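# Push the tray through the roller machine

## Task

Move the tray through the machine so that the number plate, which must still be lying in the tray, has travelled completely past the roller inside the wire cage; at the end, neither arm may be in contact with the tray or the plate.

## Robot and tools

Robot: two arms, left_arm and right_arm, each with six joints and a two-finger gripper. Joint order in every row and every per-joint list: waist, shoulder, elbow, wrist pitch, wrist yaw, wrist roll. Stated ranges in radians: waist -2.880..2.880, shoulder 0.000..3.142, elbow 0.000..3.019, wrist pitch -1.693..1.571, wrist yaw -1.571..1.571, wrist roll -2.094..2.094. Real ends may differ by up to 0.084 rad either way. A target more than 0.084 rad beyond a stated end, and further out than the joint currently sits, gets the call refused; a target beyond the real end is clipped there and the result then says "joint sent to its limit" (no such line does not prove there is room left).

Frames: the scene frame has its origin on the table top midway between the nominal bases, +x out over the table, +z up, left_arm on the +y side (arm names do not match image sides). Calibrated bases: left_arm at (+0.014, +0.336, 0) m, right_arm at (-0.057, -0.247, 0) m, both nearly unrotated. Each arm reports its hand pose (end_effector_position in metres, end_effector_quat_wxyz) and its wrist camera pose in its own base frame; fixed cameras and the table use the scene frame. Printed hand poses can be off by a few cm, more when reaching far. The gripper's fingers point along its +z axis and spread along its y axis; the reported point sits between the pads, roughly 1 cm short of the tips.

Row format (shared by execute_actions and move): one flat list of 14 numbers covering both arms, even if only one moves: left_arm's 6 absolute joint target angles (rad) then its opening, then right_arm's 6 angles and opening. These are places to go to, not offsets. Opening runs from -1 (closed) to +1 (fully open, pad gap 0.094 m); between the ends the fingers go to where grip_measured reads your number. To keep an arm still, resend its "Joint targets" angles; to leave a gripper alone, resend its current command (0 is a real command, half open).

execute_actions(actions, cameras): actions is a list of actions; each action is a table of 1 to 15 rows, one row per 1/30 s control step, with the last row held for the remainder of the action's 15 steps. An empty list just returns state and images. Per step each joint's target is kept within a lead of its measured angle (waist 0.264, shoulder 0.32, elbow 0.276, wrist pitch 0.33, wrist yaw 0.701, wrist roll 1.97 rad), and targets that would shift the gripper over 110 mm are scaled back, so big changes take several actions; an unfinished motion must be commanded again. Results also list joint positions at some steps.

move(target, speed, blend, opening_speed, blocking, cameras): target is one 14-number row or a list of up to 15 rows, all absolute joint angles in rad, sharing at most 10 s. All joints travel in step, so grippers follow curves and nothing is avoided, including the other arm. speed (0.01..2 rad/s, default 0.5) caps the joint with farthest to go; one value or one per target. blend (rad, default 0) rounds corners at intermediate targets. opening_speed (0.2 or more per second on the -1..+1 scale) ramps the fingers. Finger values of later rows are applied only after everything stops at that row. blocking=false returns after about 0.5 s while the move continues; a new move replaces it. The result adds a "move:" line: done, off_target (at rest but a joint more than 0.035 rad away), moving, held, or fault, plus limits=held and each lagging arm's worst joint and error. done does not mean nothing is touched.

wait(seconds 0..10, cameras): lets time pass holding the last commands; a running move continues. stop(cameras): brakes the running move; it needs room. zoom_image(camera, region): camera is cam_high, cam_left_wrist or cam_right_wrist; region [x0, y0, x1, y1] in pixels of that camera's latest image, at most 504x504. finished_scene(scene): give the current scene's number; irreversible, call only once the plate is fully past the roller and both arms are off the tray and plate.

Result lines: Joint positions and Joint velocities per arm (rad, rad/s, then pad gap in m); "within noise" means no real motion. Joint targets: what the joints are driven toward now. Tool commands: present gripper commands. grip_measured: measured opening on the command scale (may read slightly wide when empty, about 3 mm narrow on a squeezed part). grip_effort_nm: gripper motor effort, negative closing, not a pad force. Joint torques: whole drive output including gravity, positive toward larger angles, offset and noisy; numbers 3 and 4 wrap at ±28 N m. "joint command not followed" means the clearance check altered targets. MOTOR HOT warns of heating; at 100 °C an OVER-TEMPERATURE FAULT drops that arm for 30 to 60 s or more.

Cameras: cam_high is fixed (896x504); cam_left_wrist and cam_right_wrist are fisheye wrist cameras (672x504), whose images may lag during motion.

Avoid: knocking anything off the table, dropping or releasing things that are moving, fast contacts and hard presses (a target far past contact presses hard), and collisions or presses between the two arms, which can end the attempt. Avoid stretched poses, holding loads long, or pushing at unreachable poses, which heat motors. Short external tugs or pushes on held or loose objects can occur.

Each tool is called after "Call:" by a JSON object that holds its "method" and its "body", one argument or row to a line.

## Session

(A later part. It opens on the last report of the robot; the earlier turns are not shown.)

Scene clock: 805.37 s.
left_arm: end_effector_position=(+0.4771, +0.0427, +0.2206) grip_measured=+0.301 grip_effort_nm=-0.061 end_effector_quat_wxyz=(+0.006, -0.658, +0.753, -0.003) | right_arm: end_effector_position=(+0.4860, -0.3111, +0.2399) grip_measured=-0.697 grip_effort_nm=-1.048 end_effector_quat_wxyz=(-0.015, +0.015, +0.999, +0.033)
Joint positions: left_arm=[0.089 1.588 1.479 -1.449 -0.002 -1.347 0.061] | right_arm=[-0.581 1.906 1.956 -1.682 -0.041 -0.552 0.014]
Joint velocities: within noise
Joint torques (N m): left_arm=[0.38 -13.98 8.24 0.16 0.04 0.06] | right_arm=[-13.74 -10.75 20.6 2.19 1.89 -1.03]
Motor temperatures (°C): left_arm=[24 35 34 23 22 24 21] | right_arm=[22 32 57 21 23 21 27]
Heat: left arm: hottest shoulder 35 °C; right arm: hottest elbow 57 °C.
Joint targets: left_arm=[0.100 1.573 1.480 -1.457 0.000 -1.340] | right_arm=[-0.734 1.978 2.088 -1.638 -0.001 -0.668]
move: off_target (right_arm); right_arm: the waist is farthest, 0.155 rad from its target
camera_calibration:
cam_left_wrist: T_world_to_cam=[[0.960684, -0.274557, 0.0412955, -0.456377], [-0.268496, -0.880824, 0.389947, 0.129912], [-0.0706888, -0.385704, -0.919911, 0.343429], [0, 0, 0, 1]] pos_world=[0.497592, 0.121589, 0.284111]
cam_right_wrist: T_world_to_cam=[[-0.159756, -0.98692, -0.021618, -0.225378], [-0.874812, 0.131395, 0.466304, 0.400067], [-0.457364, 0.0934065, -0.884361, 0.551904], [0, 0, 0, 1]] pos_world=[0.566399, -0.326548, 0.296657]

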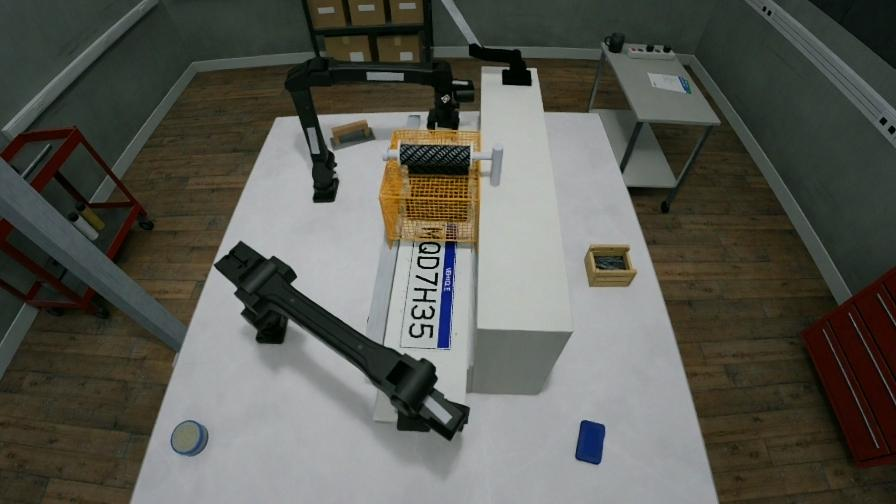

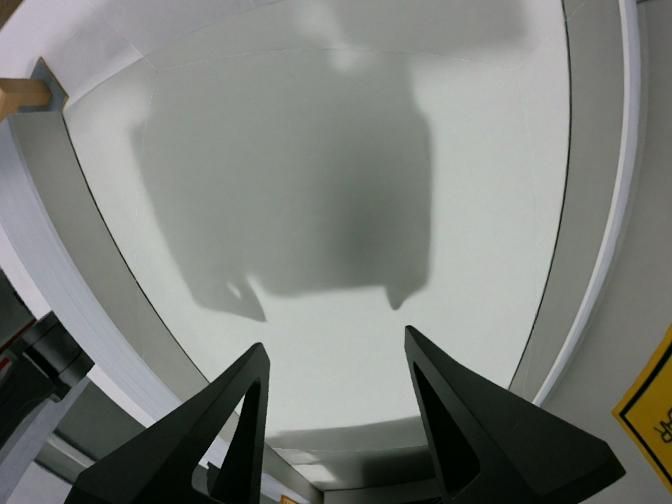

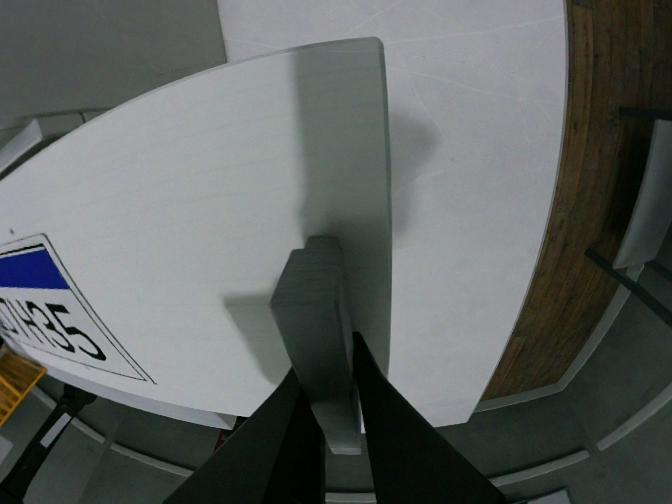

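Call:
{"method": "move", "body": {
  "target": [0.10, 1.573, 1.480, -1.457, 0.0, -1.34, 0.3, -0.600, 1.900, 2.000, -1.680, 0.0, -0.565, -0.85],
  "speed": 0.1,
  "cameras": ["cam_high", "cam_right_wrist"]
}}

Call:
{"method": "zoom_image", "body": {
  "camera": "cam_high",
  "region": [340, 200, 520, 460]
}}

Scene clock: 819.73 s.
left_arm: end_effector_position=(+0.4771, +0.0427, +0.2206) grip_measured=+0.301 grip_effort_nm=-0.071 end_effector_quat_wxyz=(+0.006, -0.658, +0.753, -0.003) | right_arm: end_effector_position=(+0.4865, -0.3093, +0.2407) grip_measured=-0.697 grip_effort_nm=-1.038 end_effector_quat_wxyz=(-0.020, +0.020, +0.999, +0.025)
Joint positions: left_arm=[0.089 1.588 1.479 -1.449 -0.002 -1.347 0.061] | right_arm=[-0.572 1.904 1.956 -1.683 -0.022 -0.533 0.014]
Joint velocities: within noise
Joint torques (N m): left_arm=[0.56 -13.98 8.23 0.12 0.04 0.06] | right_arm=[-3.96 -16.15 13.16 0.4 1.04 -0.32]
Motor temperatures (°C): left_arm=[24 35 34 23 22 24 21] | right_arm=[23 31 63 21 25 22 27]
Heat: left arm: hottest shoulder 35 °C; right arm: hottest elbow 63 °C.
Joint targets: left_arm=[0.100 1.573 1.480 -1.457 0.000 -1.340] | right_arm=[-0.600 1.900 2.000 -1.680 0.000 -0.565]
move: off_target (right_arm); right_arm: the elbow is farthest, 0.044 rad from its target
camera_calibration:
cam_right_wrist: T_world_to_cam=[[-0.169248, -0.985568, -0.00317963, -0.222931], [-0.868223, 0.147569, 0.473723, 0.399975], [-0.466417, 0.0829373, -0.880668, 0.552944], [0, 0, 0, 1]] pos_world=[0.567439, -0.324598, 0.296774]
Images, in order (width x height): cam_high 896x504, cam_right_wrist 672x504.

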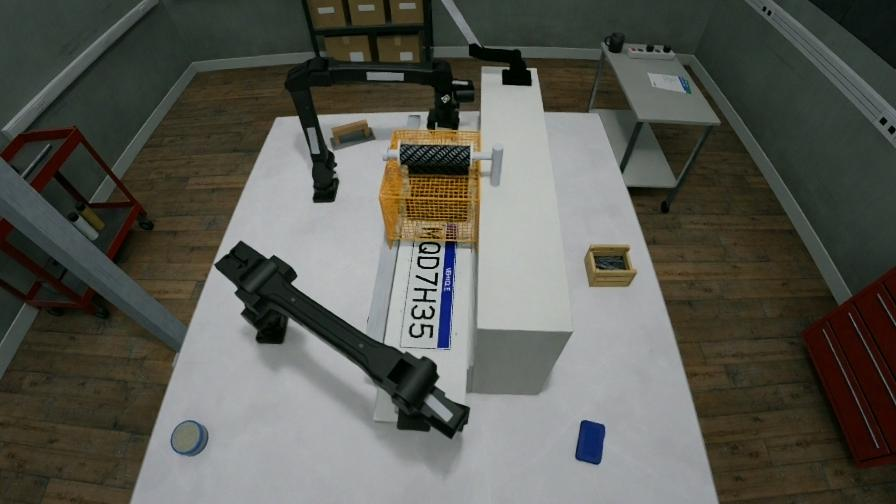

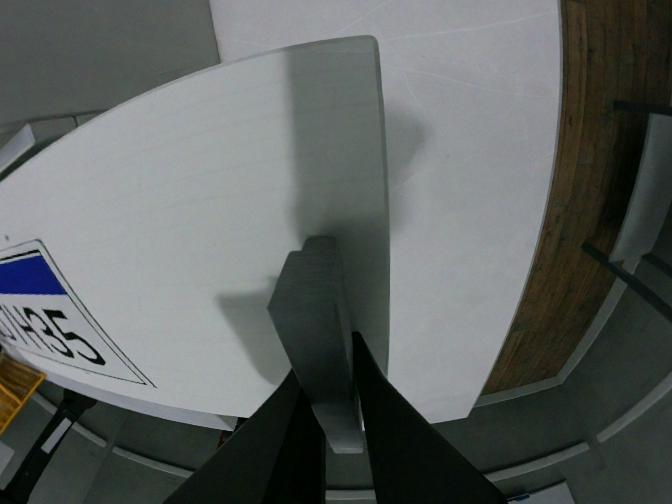

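Scaled by 1.938.

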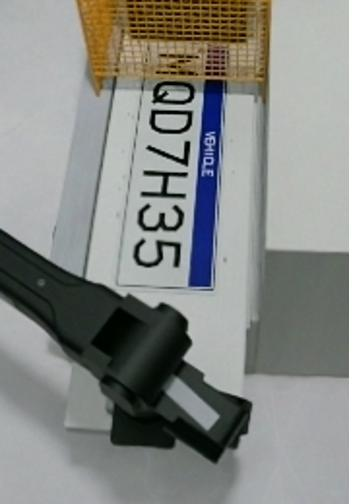

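Call:
{"method": "execute_actions", "body": {
  "actions": [],
  "cameras": ["cam_left_wrist", "cam_right_wrist"]
}}

Call:
{"method": "zoom_image", "body": {
  "camera": "cam_left_wrist",
  "region": [200, 380, 520, 504]
}}

Scene clock: 844.03 s.
left_arm: end_effector_position=(+0.4771, +0.0427, +0.2206) grip_measured=+0.301 grip_effort_nm=-0.061 end_effector_quat_wxyz=(+0.006, -0.658, +0.753, -0.003) | right_arm: end_effector_position=(+0.4865, -0.3093, +0.2407) grip_measured=-0.697 grip_effort_nm=-1.043 end_effector_quat_wxyz=(-0.020, +0.020, +0.999, +0.025)
Joint positions: left_arm=[0.089 1.588 1.479 -1.449 -0.002 -1.347 0.061] | right_arm=[-0.572 1.904 1.956 -1.683 -0.021 -0.533 0.014]
Joint velocities: within noise
Joint torques (N m): left_arm=[0.5 -14.1 8.25 0.13 0.05 0.06] | right_arm=[-4.01 -16.32 13.07 0.44 1.04 -0.32]
Motor temperatures (°C): left_arm=[24 35 35 23 22 24 21] | right_arm=[23 31 60 21 24 22 27]
Heat: left arm: hottest shoulder 35 °C; right arm: hottest elbow 60 °C.
Joint targets: left_arm=[0.100 1.573 1.480 -1.457 0.000 -1.340] | right_arm=[-0.600 1.900 2.000 -1.680 0.000 -0.565]
Tool commands: left_gripper/opening=+0.3 right_gripper/opening=-0.85
camera_calibration:
cam_left_wrist: T_world_to_cam=[[0.960684, -0.274557, 0.0412955, -0.456377], [-0.268496, -0.880824, 0.389947, 0.129912], [-0.0706888, -0.385704, -0.919911, 0.343429], [0, 0, 0, 1]] pos_world=[0.497592, 0.121589, 0.284111]
cam_right_wrist: T_world_to_cam=[[-0.169226, -0.985573, -0.00282919, -0.223088], [-0.868128, 0.1477, 0.473854, 0.399917], [-0.4666, 0.0826447, -0.880599, 0.552913], [0, 0, 0, 1]] pos_world=[0.567416, -0.324633, 0.296761]
Images, in order (width x height): cam_left_wrist 672x504, cam_right_wrist 672x504.

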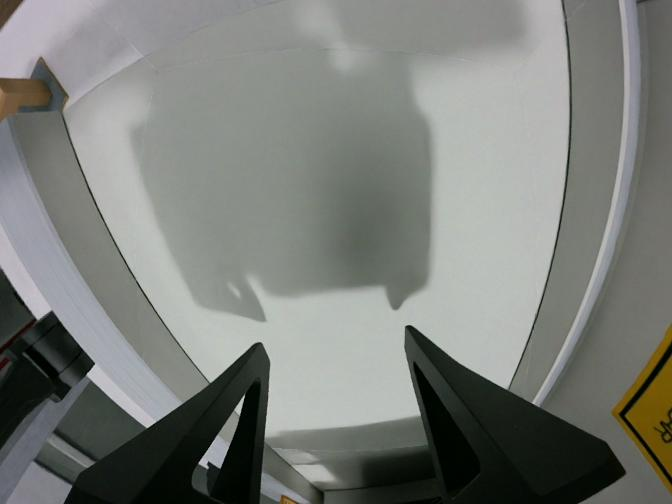

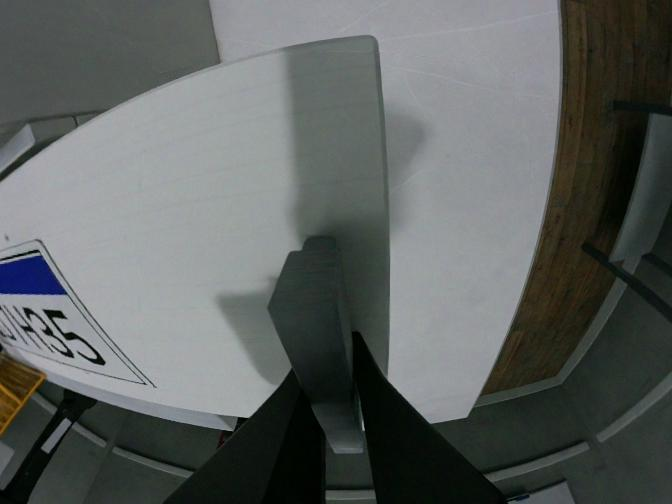

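Scaled by 1.575 from the camera's 672x504 image, which has a finer 960x720 frame.

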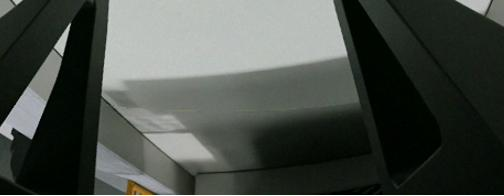

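Call:
{"method": "move", "body": {
  "target": [0.10, 1.573, 1.480, -1.457, 0.0, -1.34, 0.3, -0.672, 1.928, 2.031, -1.630, 0.0, -0.600, -0.85],
  "speed": 0.08,
  "cameras": ["cam_high", "cam_right_wrist"]
}}

Scene clock: 855.03 s.
left_arm: end_effector_position=(+0.4771, +0.0427, +0.2206) grip_measured=+0.301 grip_effort_nm=-0.061 end_effector_quat_wxyz=(+0.006, -0.658, +0.753, -0.003) | right_arm: end_effector_position=(+0.4863, -0.3099, +0.2407) grip_measured=-0.697 grip_effort_nm=-1.038 end_effector_quat_wxyz=(-0.019, +0.020, +0.999, +0.026)
Joint positions: left_arm=[0.089 1.588 1.479 -1.449 -0.002 -1.347 0.061] | right_arm=[-0.574 1.904 1.956 -1.683 -0.024 -0.535 0.014]
Joint velocities: within noise
Joint torques (N m): left_arm=[0.44 -14.04 8.24 0.14 0.05 0.07] | right_arm=[-9.64 -14.04 15.86 2.58 1.16 -0.59]
Motor temperatures (°C): left_arm=[24 35 35 23 22 24 21] | right_arm=[23 31 60 21 24 22 27]
Heat: left arm: hottest shoulder 35 °C; right arm: hottest elbow 60 °C.
Joint targets: left_arm=[0.100 1.573 1.480 -1.457 0.000 -1.340] | right_arm=[-0.672 1.928 2.031 -1.630 0.000 -0.600]
move: off_target (right_arm); right_arm: the waist is farthest, 0.098 rad from its target
camera_calibration:
cam_right_wrist: T_world_to_cam=[[-0.169025, -0.985597, -0.00543794, -0.223171], [-0.869297, 0.146476, 0.472089, 0.400488], [-0.464492, 0.084522, -0.881534, 0.552675], [0, 0, 0, 1]] pos_world=[0.567135, -0.325332, 0.296922]
Images, in order (width x height): cam_high 896x504, cam_right_wrist 672x504.

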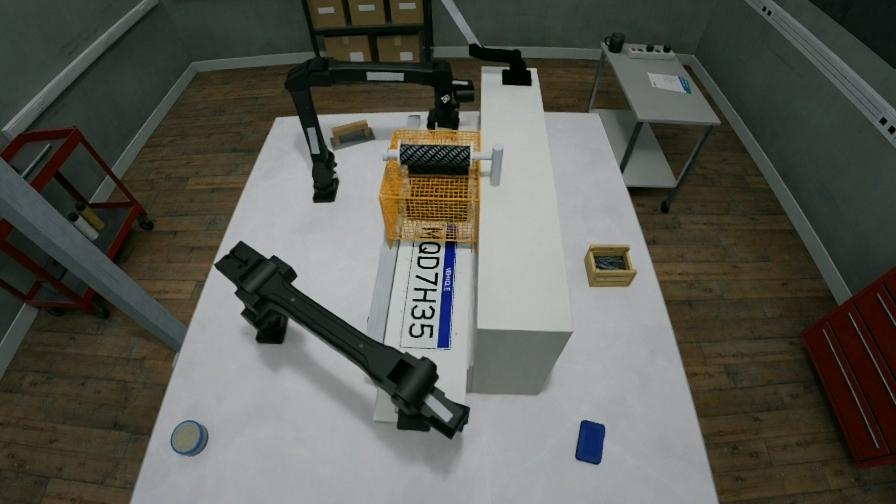

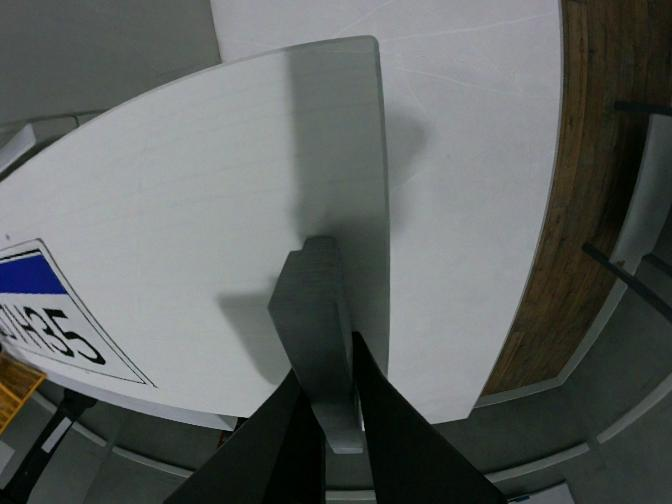

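Call:
{"method": "zoom_image", "body": {
  "camera": "cam_right_wrist",
  "region": [0, 60, 240, 260]
}}

Call:
{"method": "zoom_image", "body": {
  "camera": "cam_right_wrist",
  "region": [0, 300, 260, 500]
}}

Scaled by 2.100 from the camera's 672x504 image, which has a finer 960x720 frame.

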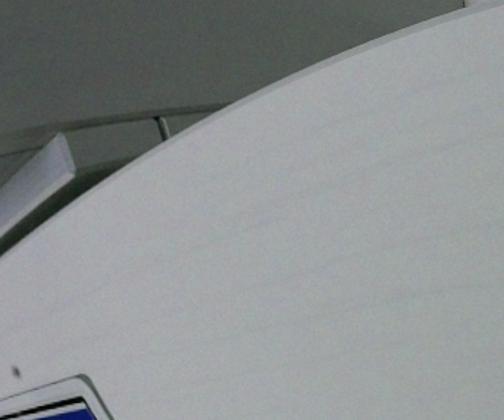

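Scaled by 1.938 from the camera's 672x504 image, which has a finer 960x720 frame.

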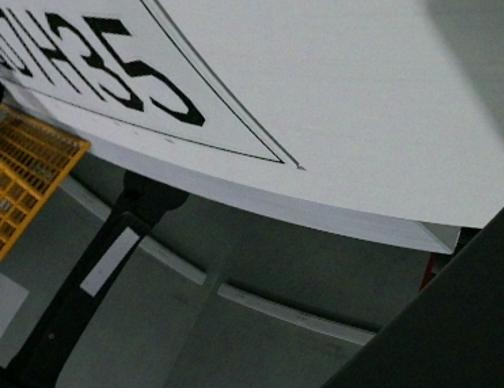

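Call:
{"method": "move", "body": {
  "target": [0.25, 1.573, 1.480, -1.457, 0.5, -1.19, 0.3, -0.592, 1.904, 1.990, -1.682, 0.0, -0.560, -0.85],
  "speed": 0.3,
  "cameras": ["cam_left_wrist"]
}}

Scene clock: 883.37 s.
left_arm: end_effector_position=(+0.4846, +0.0339, +0.2415) grip_measured=+0.301 grip_effort_nm=-0.051 end_effector_quat_wxyz=(-0.108, -0.638, +0.730, -0.221) | right_arm: end_effector_position=(+0.4866, -0.3092, +0.2407) grip_measured=-0.697 grip_effort_nm=-1.038 end_effector_quat_wxyz=(-0.021, +0.020, +0.999, +0.024)
Joint positions: left_arm=[0.24 1.588 1.479 -1.449 0.498 -1.199 0.061] | right_arm=[-0.571 1.904 1.956 -1.683 -0.019 -0.531 0.014]
Joint velocities: within noise
Joint torques (N m): left_arm=[0.38 -13.92 8.23 0.16 0.41 0.16] | right_arm=[-3.37 -15.91 12.29 0.4 0.92 -0.27]
Motor temperatures (°C): left_arm=[24 35 35 23 22 24 21] | right_arm=[23 31 62 21 25 22 28]
Heat: left arm: hottest shoulder 35 °C; right arm: hottest elbow 62 °C.
Joint targets: left_arm=[0.250 1.573 1.480 -1.457 0.500 -1.190] | right_arm=[-0.592 1.904 1.990 -1.682 0.000 -0.560]
move: done
camera_calibration:
cam_left_wrist: T_world_to_cam=[[0.940748, -0.200982, 0.273128, -0.515682], [-0.338483, -0.605347, 0.720406, 0.0608428], [0.0205493, -0.77017, -0.637508, 0.260367], [0, 0, 0, 1]] pos_world=[0.500371, 0.133715, 0.263002]
Images, in order (width x height): cam_left_wrist 672x504.

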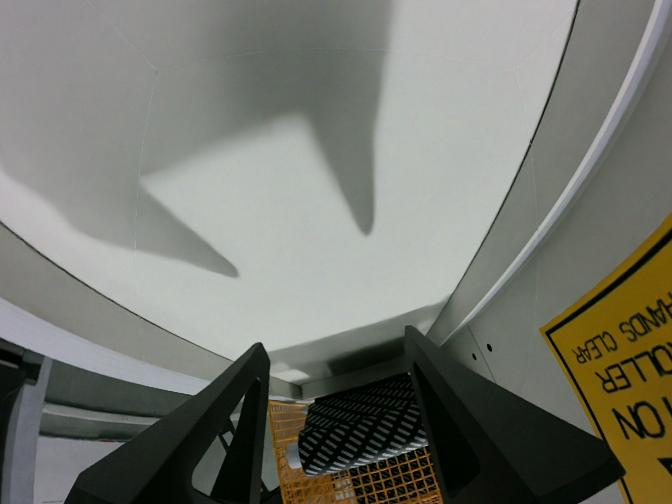

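Call:
{"method": "zoom_image", "body": {
  "camera": "cam_left_wrist",
  "region": [240, 320, 500, 504]
}}

Scaled by 1.938 from the camera's 672x504 image, which has a finer 960x720 frame.

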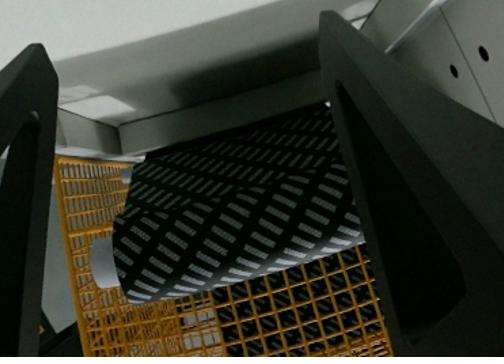

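Call:
{"method": "zoom_image", "body": {
  "camera": "cam_left_wrist",
  "region": [260, 360, 450, 500]
}}

Scaled by 2.653 from the camera's 672x504 image, which has a finer 960x720 frame.

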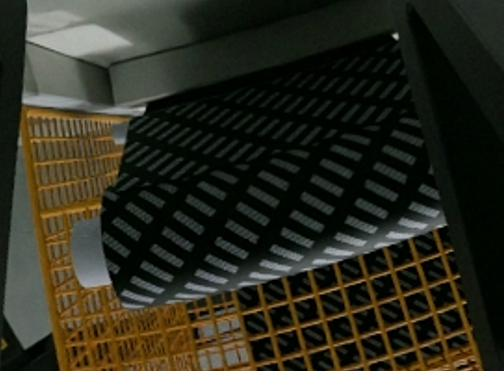

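Call:
{"method": "move", "body": {
  "target": [0.05, 1.573, 1.455, -1.457, 0.5, -1.39, 0.3, -0.592, 1.904, 1.990, -1.682, 0.0, -0.560, -0.85],
  "speed": 0.3,
  "cameras": ["cam_left_wrist"]
}}

Call:
{"method": "zoom_image", "body": {
  "camera": "cam_left_wrist",
  "region": [240, 320, 500, 504]
}}

Scene clock: 957.10 s.
left_arm: end_effector_position=(+0.4756, -0.0571, +0.2320) grip_measured=+0.301 grip_effort_nm=-0.061 end_effector_quat_wxyz=(-0.157, -0.639, +0.729, -0.191) | right_arm: end_effector_position=(+0.4866, -0.3092, +0.2407) grip_measured=-0.697 grip_effort_nm=-1.038 end_effector_quat_wxyz=(-0.021, +0.020, +0.999, +0.024)
Joint positions: left_arm=[0.054 1.588 1.454 -1.449 0.498 -1.382 0.061] | right_arm=[-0.571 1.904 1.956 -1.683 -0.019 -0.531 0.014]
Joint velocities: within noise
Joint torques (N m): left_arm=[-0.56 -13.92 8.16 0.08 0.35 -0.16] | right_arm=[-3.43 -15.5 12.4 0.31 0.91 -0.29]
Motor temperatures (°C): left_arm=[24 36 35 23 22 24 21] | right_arm=[22 33 57 21 24 22 29]
Heat: left arm: hottest shoulder 36 °C; right arm: hottest elbow 57 °C.
Joint targets: left_arm=[0.050 1.573 1.455 -1.457 0.500 -1.390] | right_arm=[-0.592 1.904 1.990 -1.682 0.000 -0.560]
move: done
camera_calibration:
cam_left_wrist: T_world_to_cam=[[0.960079, -0.221351, 0.171033, -0.509633], [-0.271025, -0.584736, 0.764611, -0.0315709], [-0.0692385, -0.780441, -0.621384, 0.222847], [0, 0, 0, 1]] pos_world=[0.496161, 0.0426502, 0.249777]
Images, in order (width x height): cam_left_wrist 672x504.

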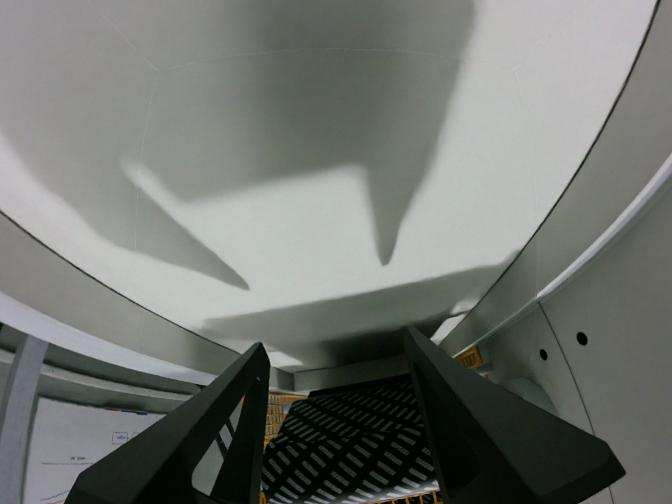

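Scaled by 1.938 from the camera's 672x504 image, which has a finer 960x720 frame.

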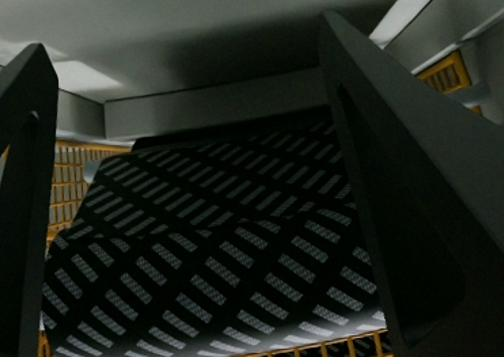

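Call:
{"method": "execute_actions", "body": {
  "actions": []
}}

Scene clock: 972.47 s.
left_arm: end_effector_position=(+0.4756, -0.0571, +0.2320) grip_measured=+0.301 grip_effort_nm=-0.066 end_effector_quat_wxyz=(-0.157, -0.639, +0.729, -0.190) | right_arm: end_effector_position=(+0.4866, -0.3092, +0.2407) grip_measured=-0.697 grip_effort_nm=-1.038 end_effector_quat_wxyz=(-0.021, +0.020, +0.999, +0.024)
Joint positions: left_arm=[0.054 1.588 1.454 -1.449 0.498 -1.383 0.061] | right_arm=[-0.571 1.904 1.956 -1.683 -0.018 -0.531 0.014]
Joint velocities: within noise
Joint torques (N m): left_arm=[-0.67 -13.98 8.2 0.1 0.35 -0.09] | right_arm=[-3.49 -15.97 12.31 0.32 0.91 -0.29]
Motor temperatures (°C): left_arm=[24 36 37 23 22 24 21] | right_arm=[22 33 57 21 24 22 29]
Heat: left arm: hottest elbow 37 °C; right arm: hottest elbow 57 °C.
Joint targets: left_arm=[0.050 1.573 1.455 -1.457 0.500 -1.390] | right_arm=[-0.592 1.904 1.990 -1.682 0.000 -0.560]
Tool commands: left_gripper/opening=+0.3 right_gripper/opening=-0.85
camera_calibration:
cam_left_wrist: T_world_to_cam=[[0.960289, -0.220706, 0.170685, -0.509616], [-0.270354, -0.584908, 0.764716, -0.0319242], [-0.0689421, -0.780494, -0.62135, 0.222695], [0, 0, 0, 1]] pos_world=[0.496101, 0.0426641, 0.249768]
cam_right_wrist: T_world_to_cam=[[-0.170171, -0.985415, 0.0000849556, -0.223155], [-0.867151, 0.149789, 0.474987, 0.399863], [-0.468071, 0.0807551, -0.879993, 0.552912], [0, 0, 0, 1]] pos_world=[0.567569, -0.324446, 0.296649]

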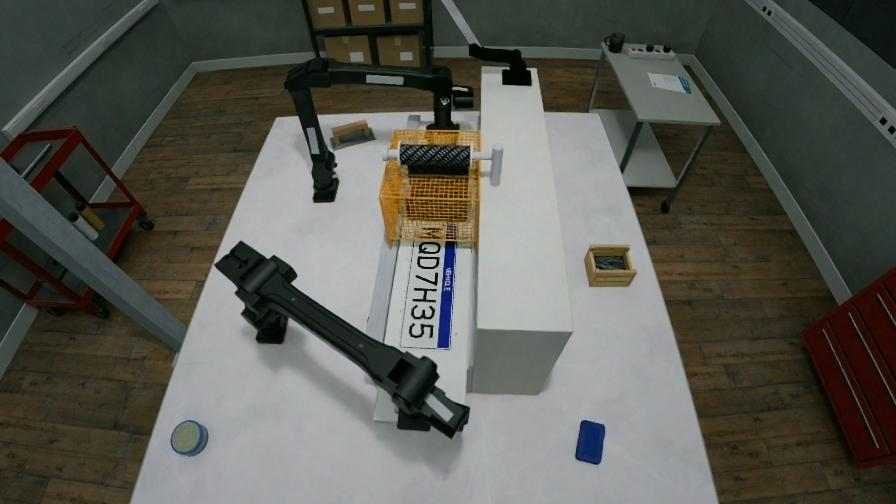

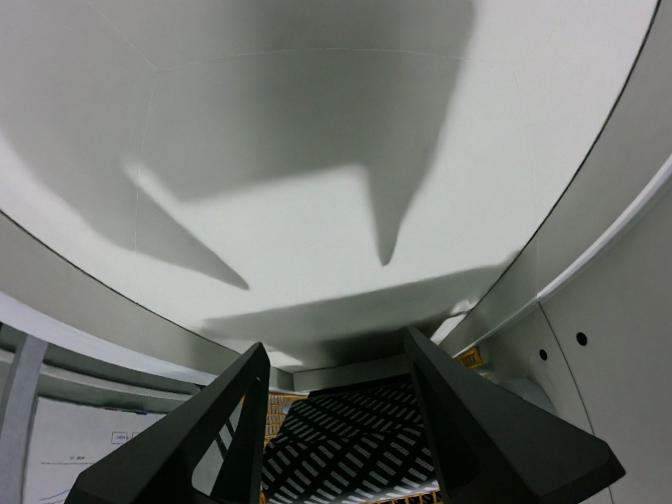

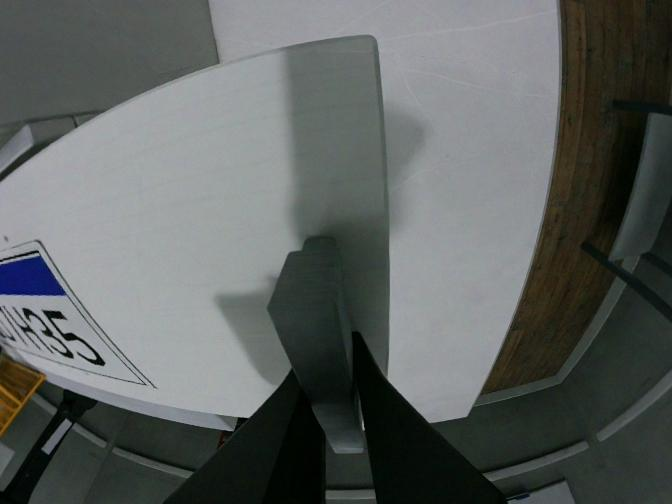

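Call:
{"method": "zoom_image", "body": {
  "camera": "cam_left_wrist",
  "region": [180, 300, 600, 504]
}}

Call:
{"method": "zoom_image", "body": {
  "camera": "cam_high",
  "region": [360, 110, 540, 290]
}}

Scaled by 1.200 from the camera's 672x504 image, which has a finer 960x720 frame.

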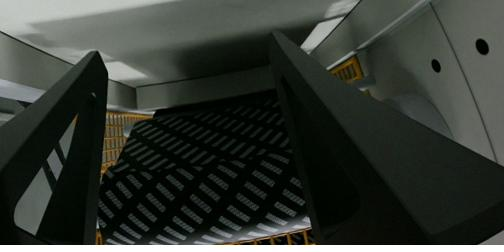

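Scaled by 2.800.

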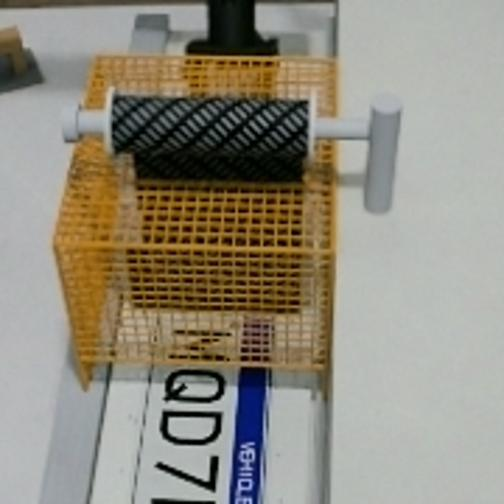

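Call:
{"method": "zoom_image", "body": {
  "camera": "cam_high",
  "region": [395, 205, 485, 256]
}}

Call:
{"method": "zoom_image", "body": {
  "camera": "cam_high",
  "region": [375, 220, 495, 400]
}}

Scaled by 5.600.

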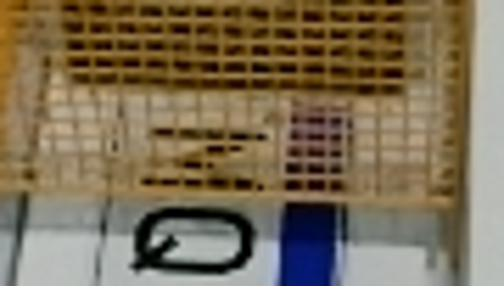

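Scaled by 2.800.

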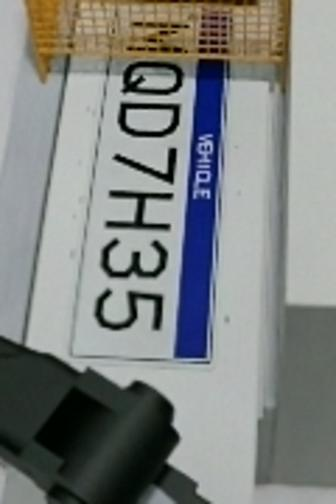

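Call:
{"method": "zoom_image", "body": {
  "camera": "cam_high",
  "region": [380, 130, 490, 230]
}}

Call:
{"method": "zoom_image", "body": {
  "camera": "cam_high",
  "region": [395, 165, 485, 215]
}}

Scaled by 4.582.

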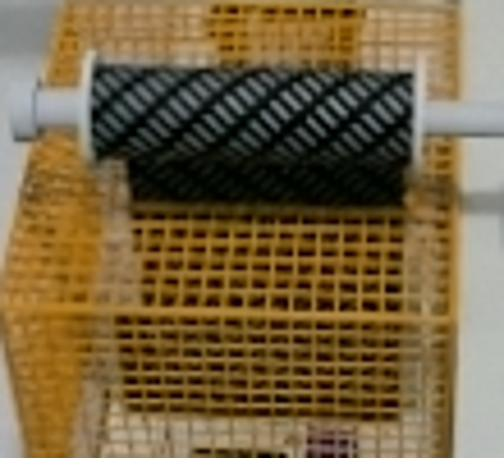

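Scaled by 5.600.

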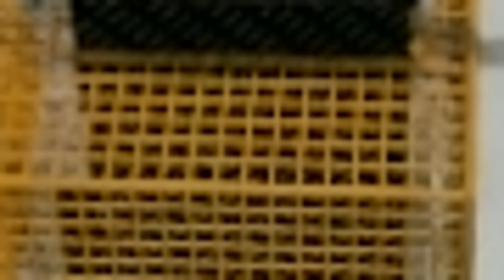

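Call:
{"method": "zoom_image", "body": {
  "camera": "cam_high",
  "region": [436, 212, 466, 242]
}}

Call:
{"method": "zoom_image", "body": {
  "camera": "cam_high",
  "region": [406, 212, 446, 242]
}}

Scaled by 16.800.

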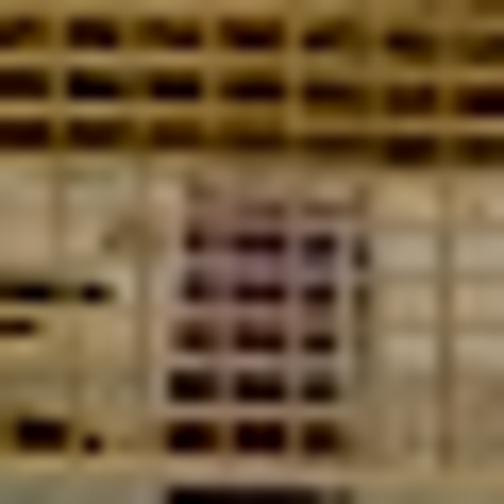

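Scaled by 12.600.

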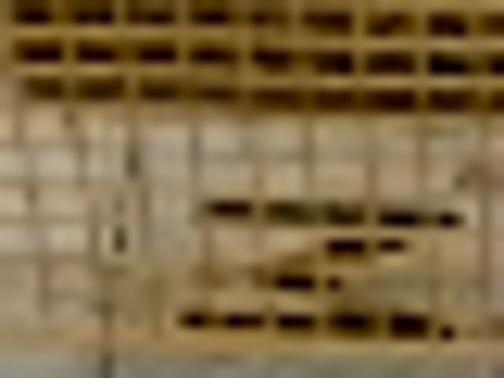

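Call:
{"method": "move", "body": {
  "target": [
    [0.05, 1.573, 1.455, -1.457, 0.5, -1.39, 0.3, -0.578, 1.9, 1.985, -1.682, 0.0, -0.55, 0.3],
    [0.05, 1.573, 1.455, -1.457, 0.5, -1.39, 0.3, -0.575, 1.81, 2.06, -1.682, 0.0, -0.55, 0.3],
    [0.05, 1.573, 1.455, -1.457, 0.5, -1.39, 0.3, -0.23, 1.49, 1.485, -1.485, -0.8, 0.3, 0.3]
  ],
  "speed": [0.4, 0.4, 1.0],
  "blend": [0, 0.05, 0],
  "opening_speed": 1.5
}}

Scene clock: 1111.17 s.
left_arm: end_effector_position=(+0.4756, -0.0571, +0.2320) grip_measured=+0.301 grip_effort_nm=-0.066 end_effector_quat_wxyz=(-0.157, -0.639, +0.729, -0.190) | right_arm: end_effector_position=(+0.4748, +0.0127, +0.3133) grip_measured=+0.298 grip_effort_nm=0.095 end_effector_quat_wxyz=(+0.017, +0.227, +0.893, +0.388)
Joint positions: left_arm=[0.054 1.588 1.454 -1.449 0.498 -1.383 0.061] | right_arm=[-0.234 1.506 1.491 -1.495 -0.796 0.289 0.061]
Joint velocities: within noise
Joint torques (N m): left_arm=[-0.56 -13.92 8.18 0.08 0.35 -0.08] | right_arm=[-1.32 -11.69 9.07 0.99 -0.53 0.02]
Motor temperatures (°C): left_arm=[24 37 39 23 22 24 21] | right_arm=[22 35 58 21 24 22 29]
Heat: left arm: hottest elbow 39 °C; right arm: hottest elbow 58 °C.
Joint targets: left_arm=[0.050 1.573 1.455 -1.457 0.500 -1.390] | right_arm=[-0.230 1.490 1.485 -1.485 -0.800 0.300]
move: done; blend cut to 0.045 rad at target 2
camera_calibration:
cam_left_wrist: T_world_to_cam=[[0.960289, -0.220706, 0.170685, -0.509616], [-0.270354, -0.584908, 0.764716, -0.0319242], [-0.0689421, -0.780494, -0.62135, 0.222695], [0, 0, 0, 1]] pos_world=[0.496101, 0.0426641, 0.249768]
cam_right_wrist: T_world_to_cam=[[-0.513218, -0.563152, -0.647663, 0.452504], [-0.836185, 0.158049, 0.525181, 0.276407], [-0.193394, 0.811098, -0.552013, 0.34285], [0, 0, 0, 1]] pos_world=[0.529666, -0.0669423, 0.337165]

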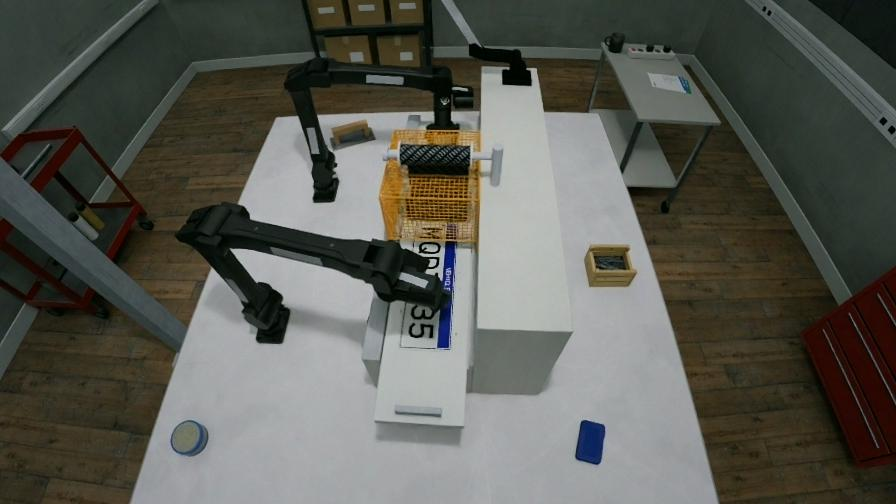

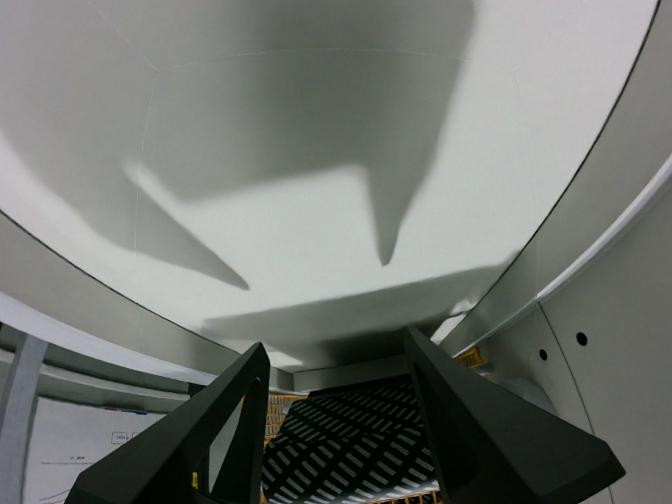

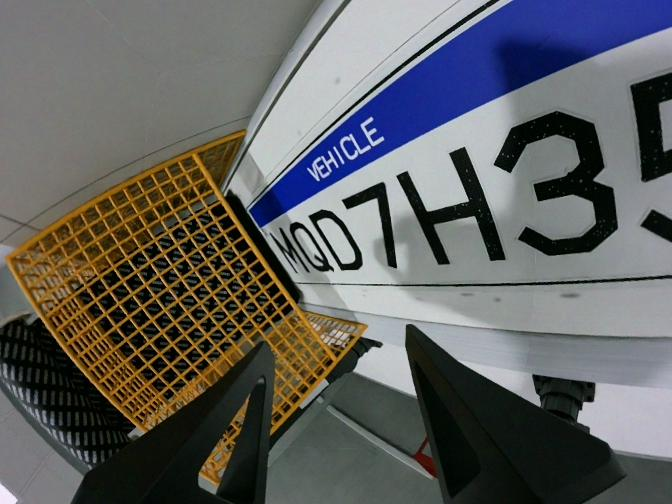

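Call:
{"method": "zoom_image", "body": {
  "camera": "cam_right_wrist",
  "region": [190, 150, 390, 330]
}}

Call:
{"method": "zoom_image", "body": {
  "camera": "cam_right_wrist",
  "region": [215, 180, 325, 300]
}}

Scaled by 2.520 from the camera's 672x504 image, which has a finer 960x720 frame.

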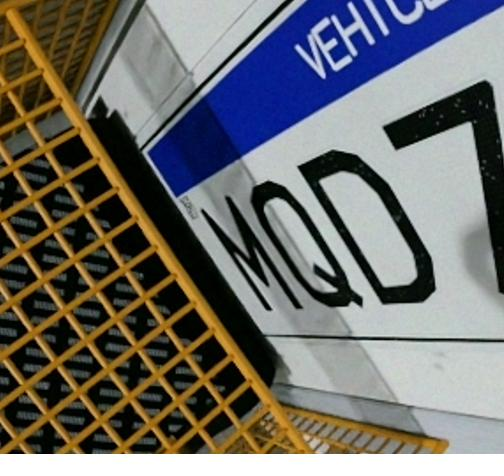

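Scaled by 4.200 from the camera's 672x504 image, which has a finer 960x720 frame.

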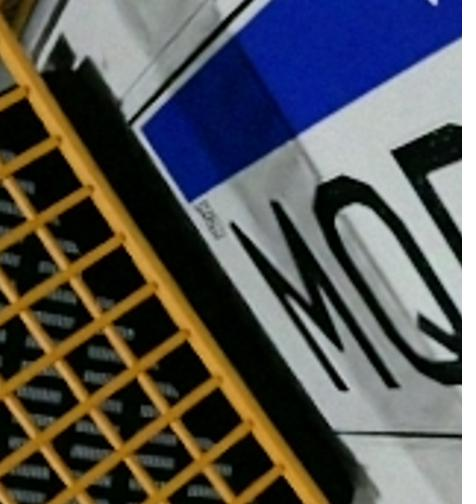

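Call:
{"method": "zoom_image", "body": {
  "camera": "cam_right_wrist",
  "region": [232, 190, 272, 230]
}}

Call:
{"method": "zoom_image", "body": {
  "camera": "cam_right_wrist",
  "region": [250, 220, 310, 300]
}}

Scaled by 12.600 from the camera's 672x504 image, which has a finer 960x720 frame.

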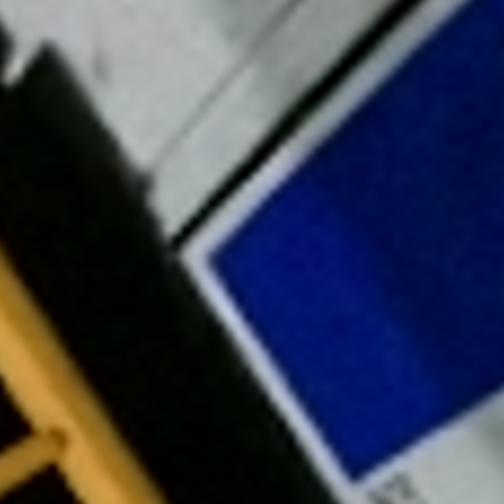

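Scaled by 6.300 from the camera's 672x504 image, which has a finer 960x720 frame.

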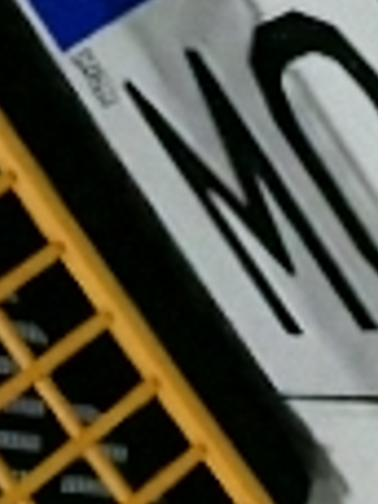

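Call:
{"method": "zoom_image", "body": {
  "camera": "cam_high",
  "region": [390, 320, 470, 360]
}}

Call:
{"method": "zoom_image", "body": {
  "camera": "cam_right_wrist",
  "region": [230, 60, 430, 220]
}}

Scaled by 6.300.

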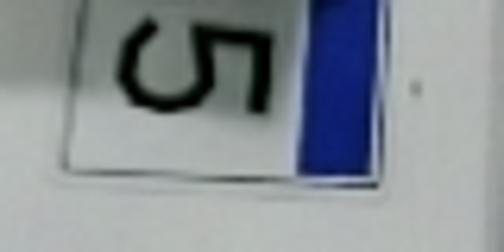

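Scaled by 2.520 from the camera's 672x504 image, which has a finer 960x720 frame.

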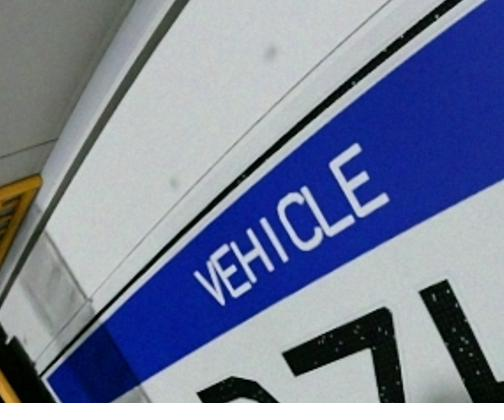

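Call:
{"method": "zoom_image", "body": {
  "camera": "cam_right_wrist",
  "region": [242, 204, 262, 224]
}}

Call:
{"method": "zoom_image", "body": {
  "camera": "cam_right_wrist",
  "region": [276, 262, 306, 292]
}}

Scaled by 25.200 from the camera's 672x504 image, which has a finer 960x720 frame.

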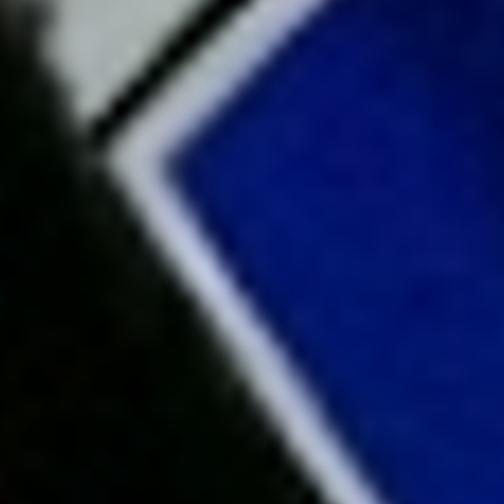

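Scaled by 16.800 from the camera's 672x504 image, which has a finer 960x720 frame.

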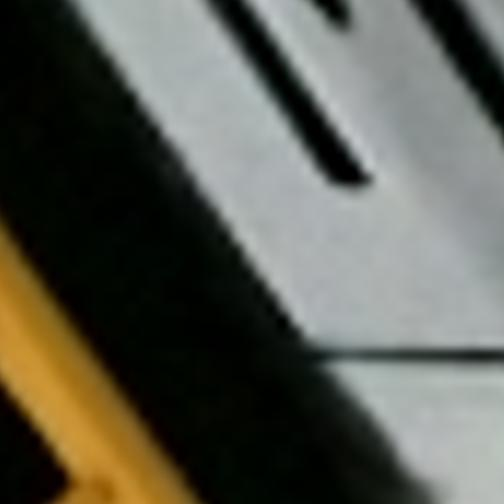

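Call:
{"method": "zoom_image", "body": {
  "camera": "cam_high",
  "region": [350, 300, 490, 440]
}}

Call:
{"method": "zoom_image", "body": {
  "camera": "cam_right_wrist",
  "region": [0, 100, 260, 400]
}}

Scaled by 3.600.

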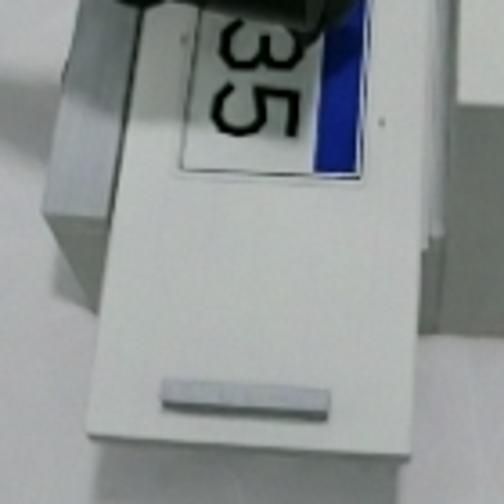

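Scaled by 1.680 from the camera's 672x504 image, which has a finer 960x720 frame.

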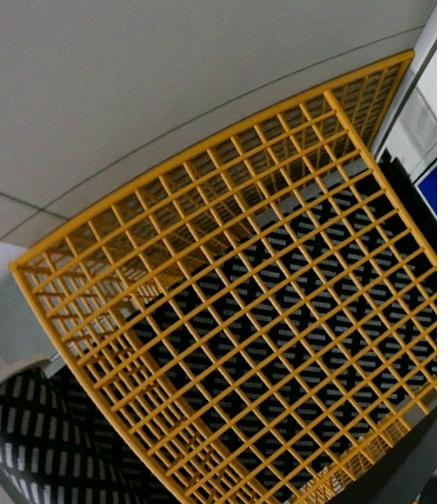

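Call:
{"method": "zoom_image", "body": {
  "camera": "cam_right_wrist",
  "region": [228, 182, 254, 212]
}}

Call:
{"method": "zoom_image", "body": {
  "camera": "cam_right_wrist",
  "region": [285, 270, 325, 315]
}}

Scaled by 16.800 from the camera's 672x504 image, which has a finer 960x720 frame.

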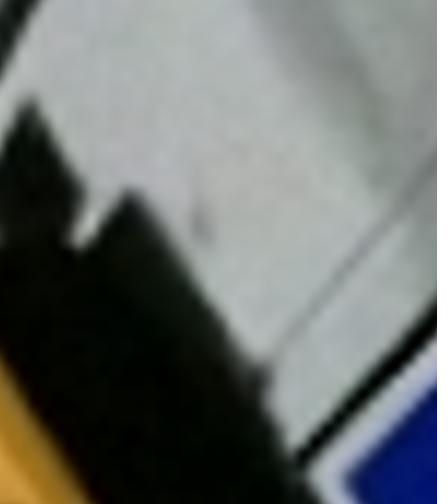

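Scaled by 11.200 from the camera's 672x504 image, which has a finer 960x720 frame.

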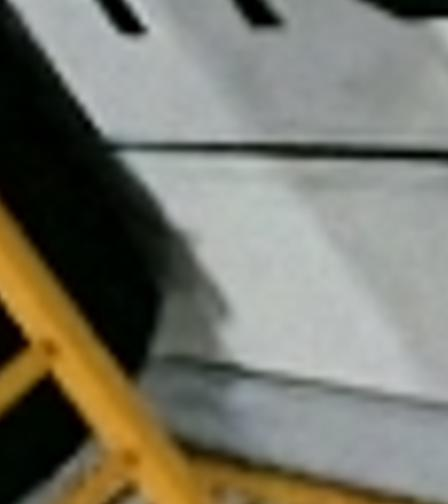

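Call:
{"method": "zoom_image", "body": {
  "camera": "cam_right_wrist",
  "region": [0, 180, 200, 480]
}}

Call:
{"method": "zoom_image", "body": {
  "camera": "cam_right_wrist",
  "region": [60, 130, 260, 330]
}}

Scaled by 1.680 from the camera's 672x504 image, which has a finer 960x720 frame.

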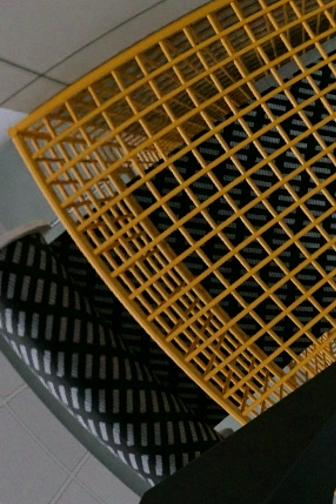

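Scaled by 2.520 from the camera's 672x504 image, which has a finer 960x720 frame.

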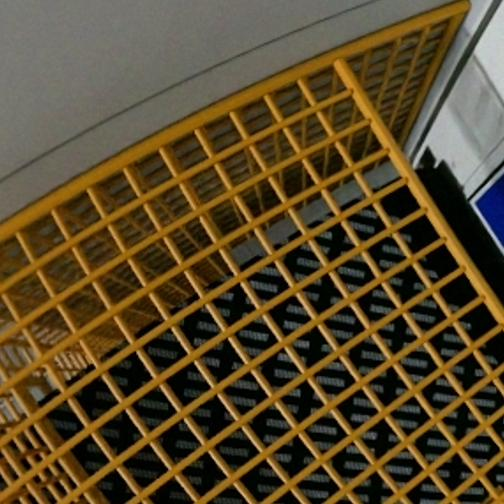

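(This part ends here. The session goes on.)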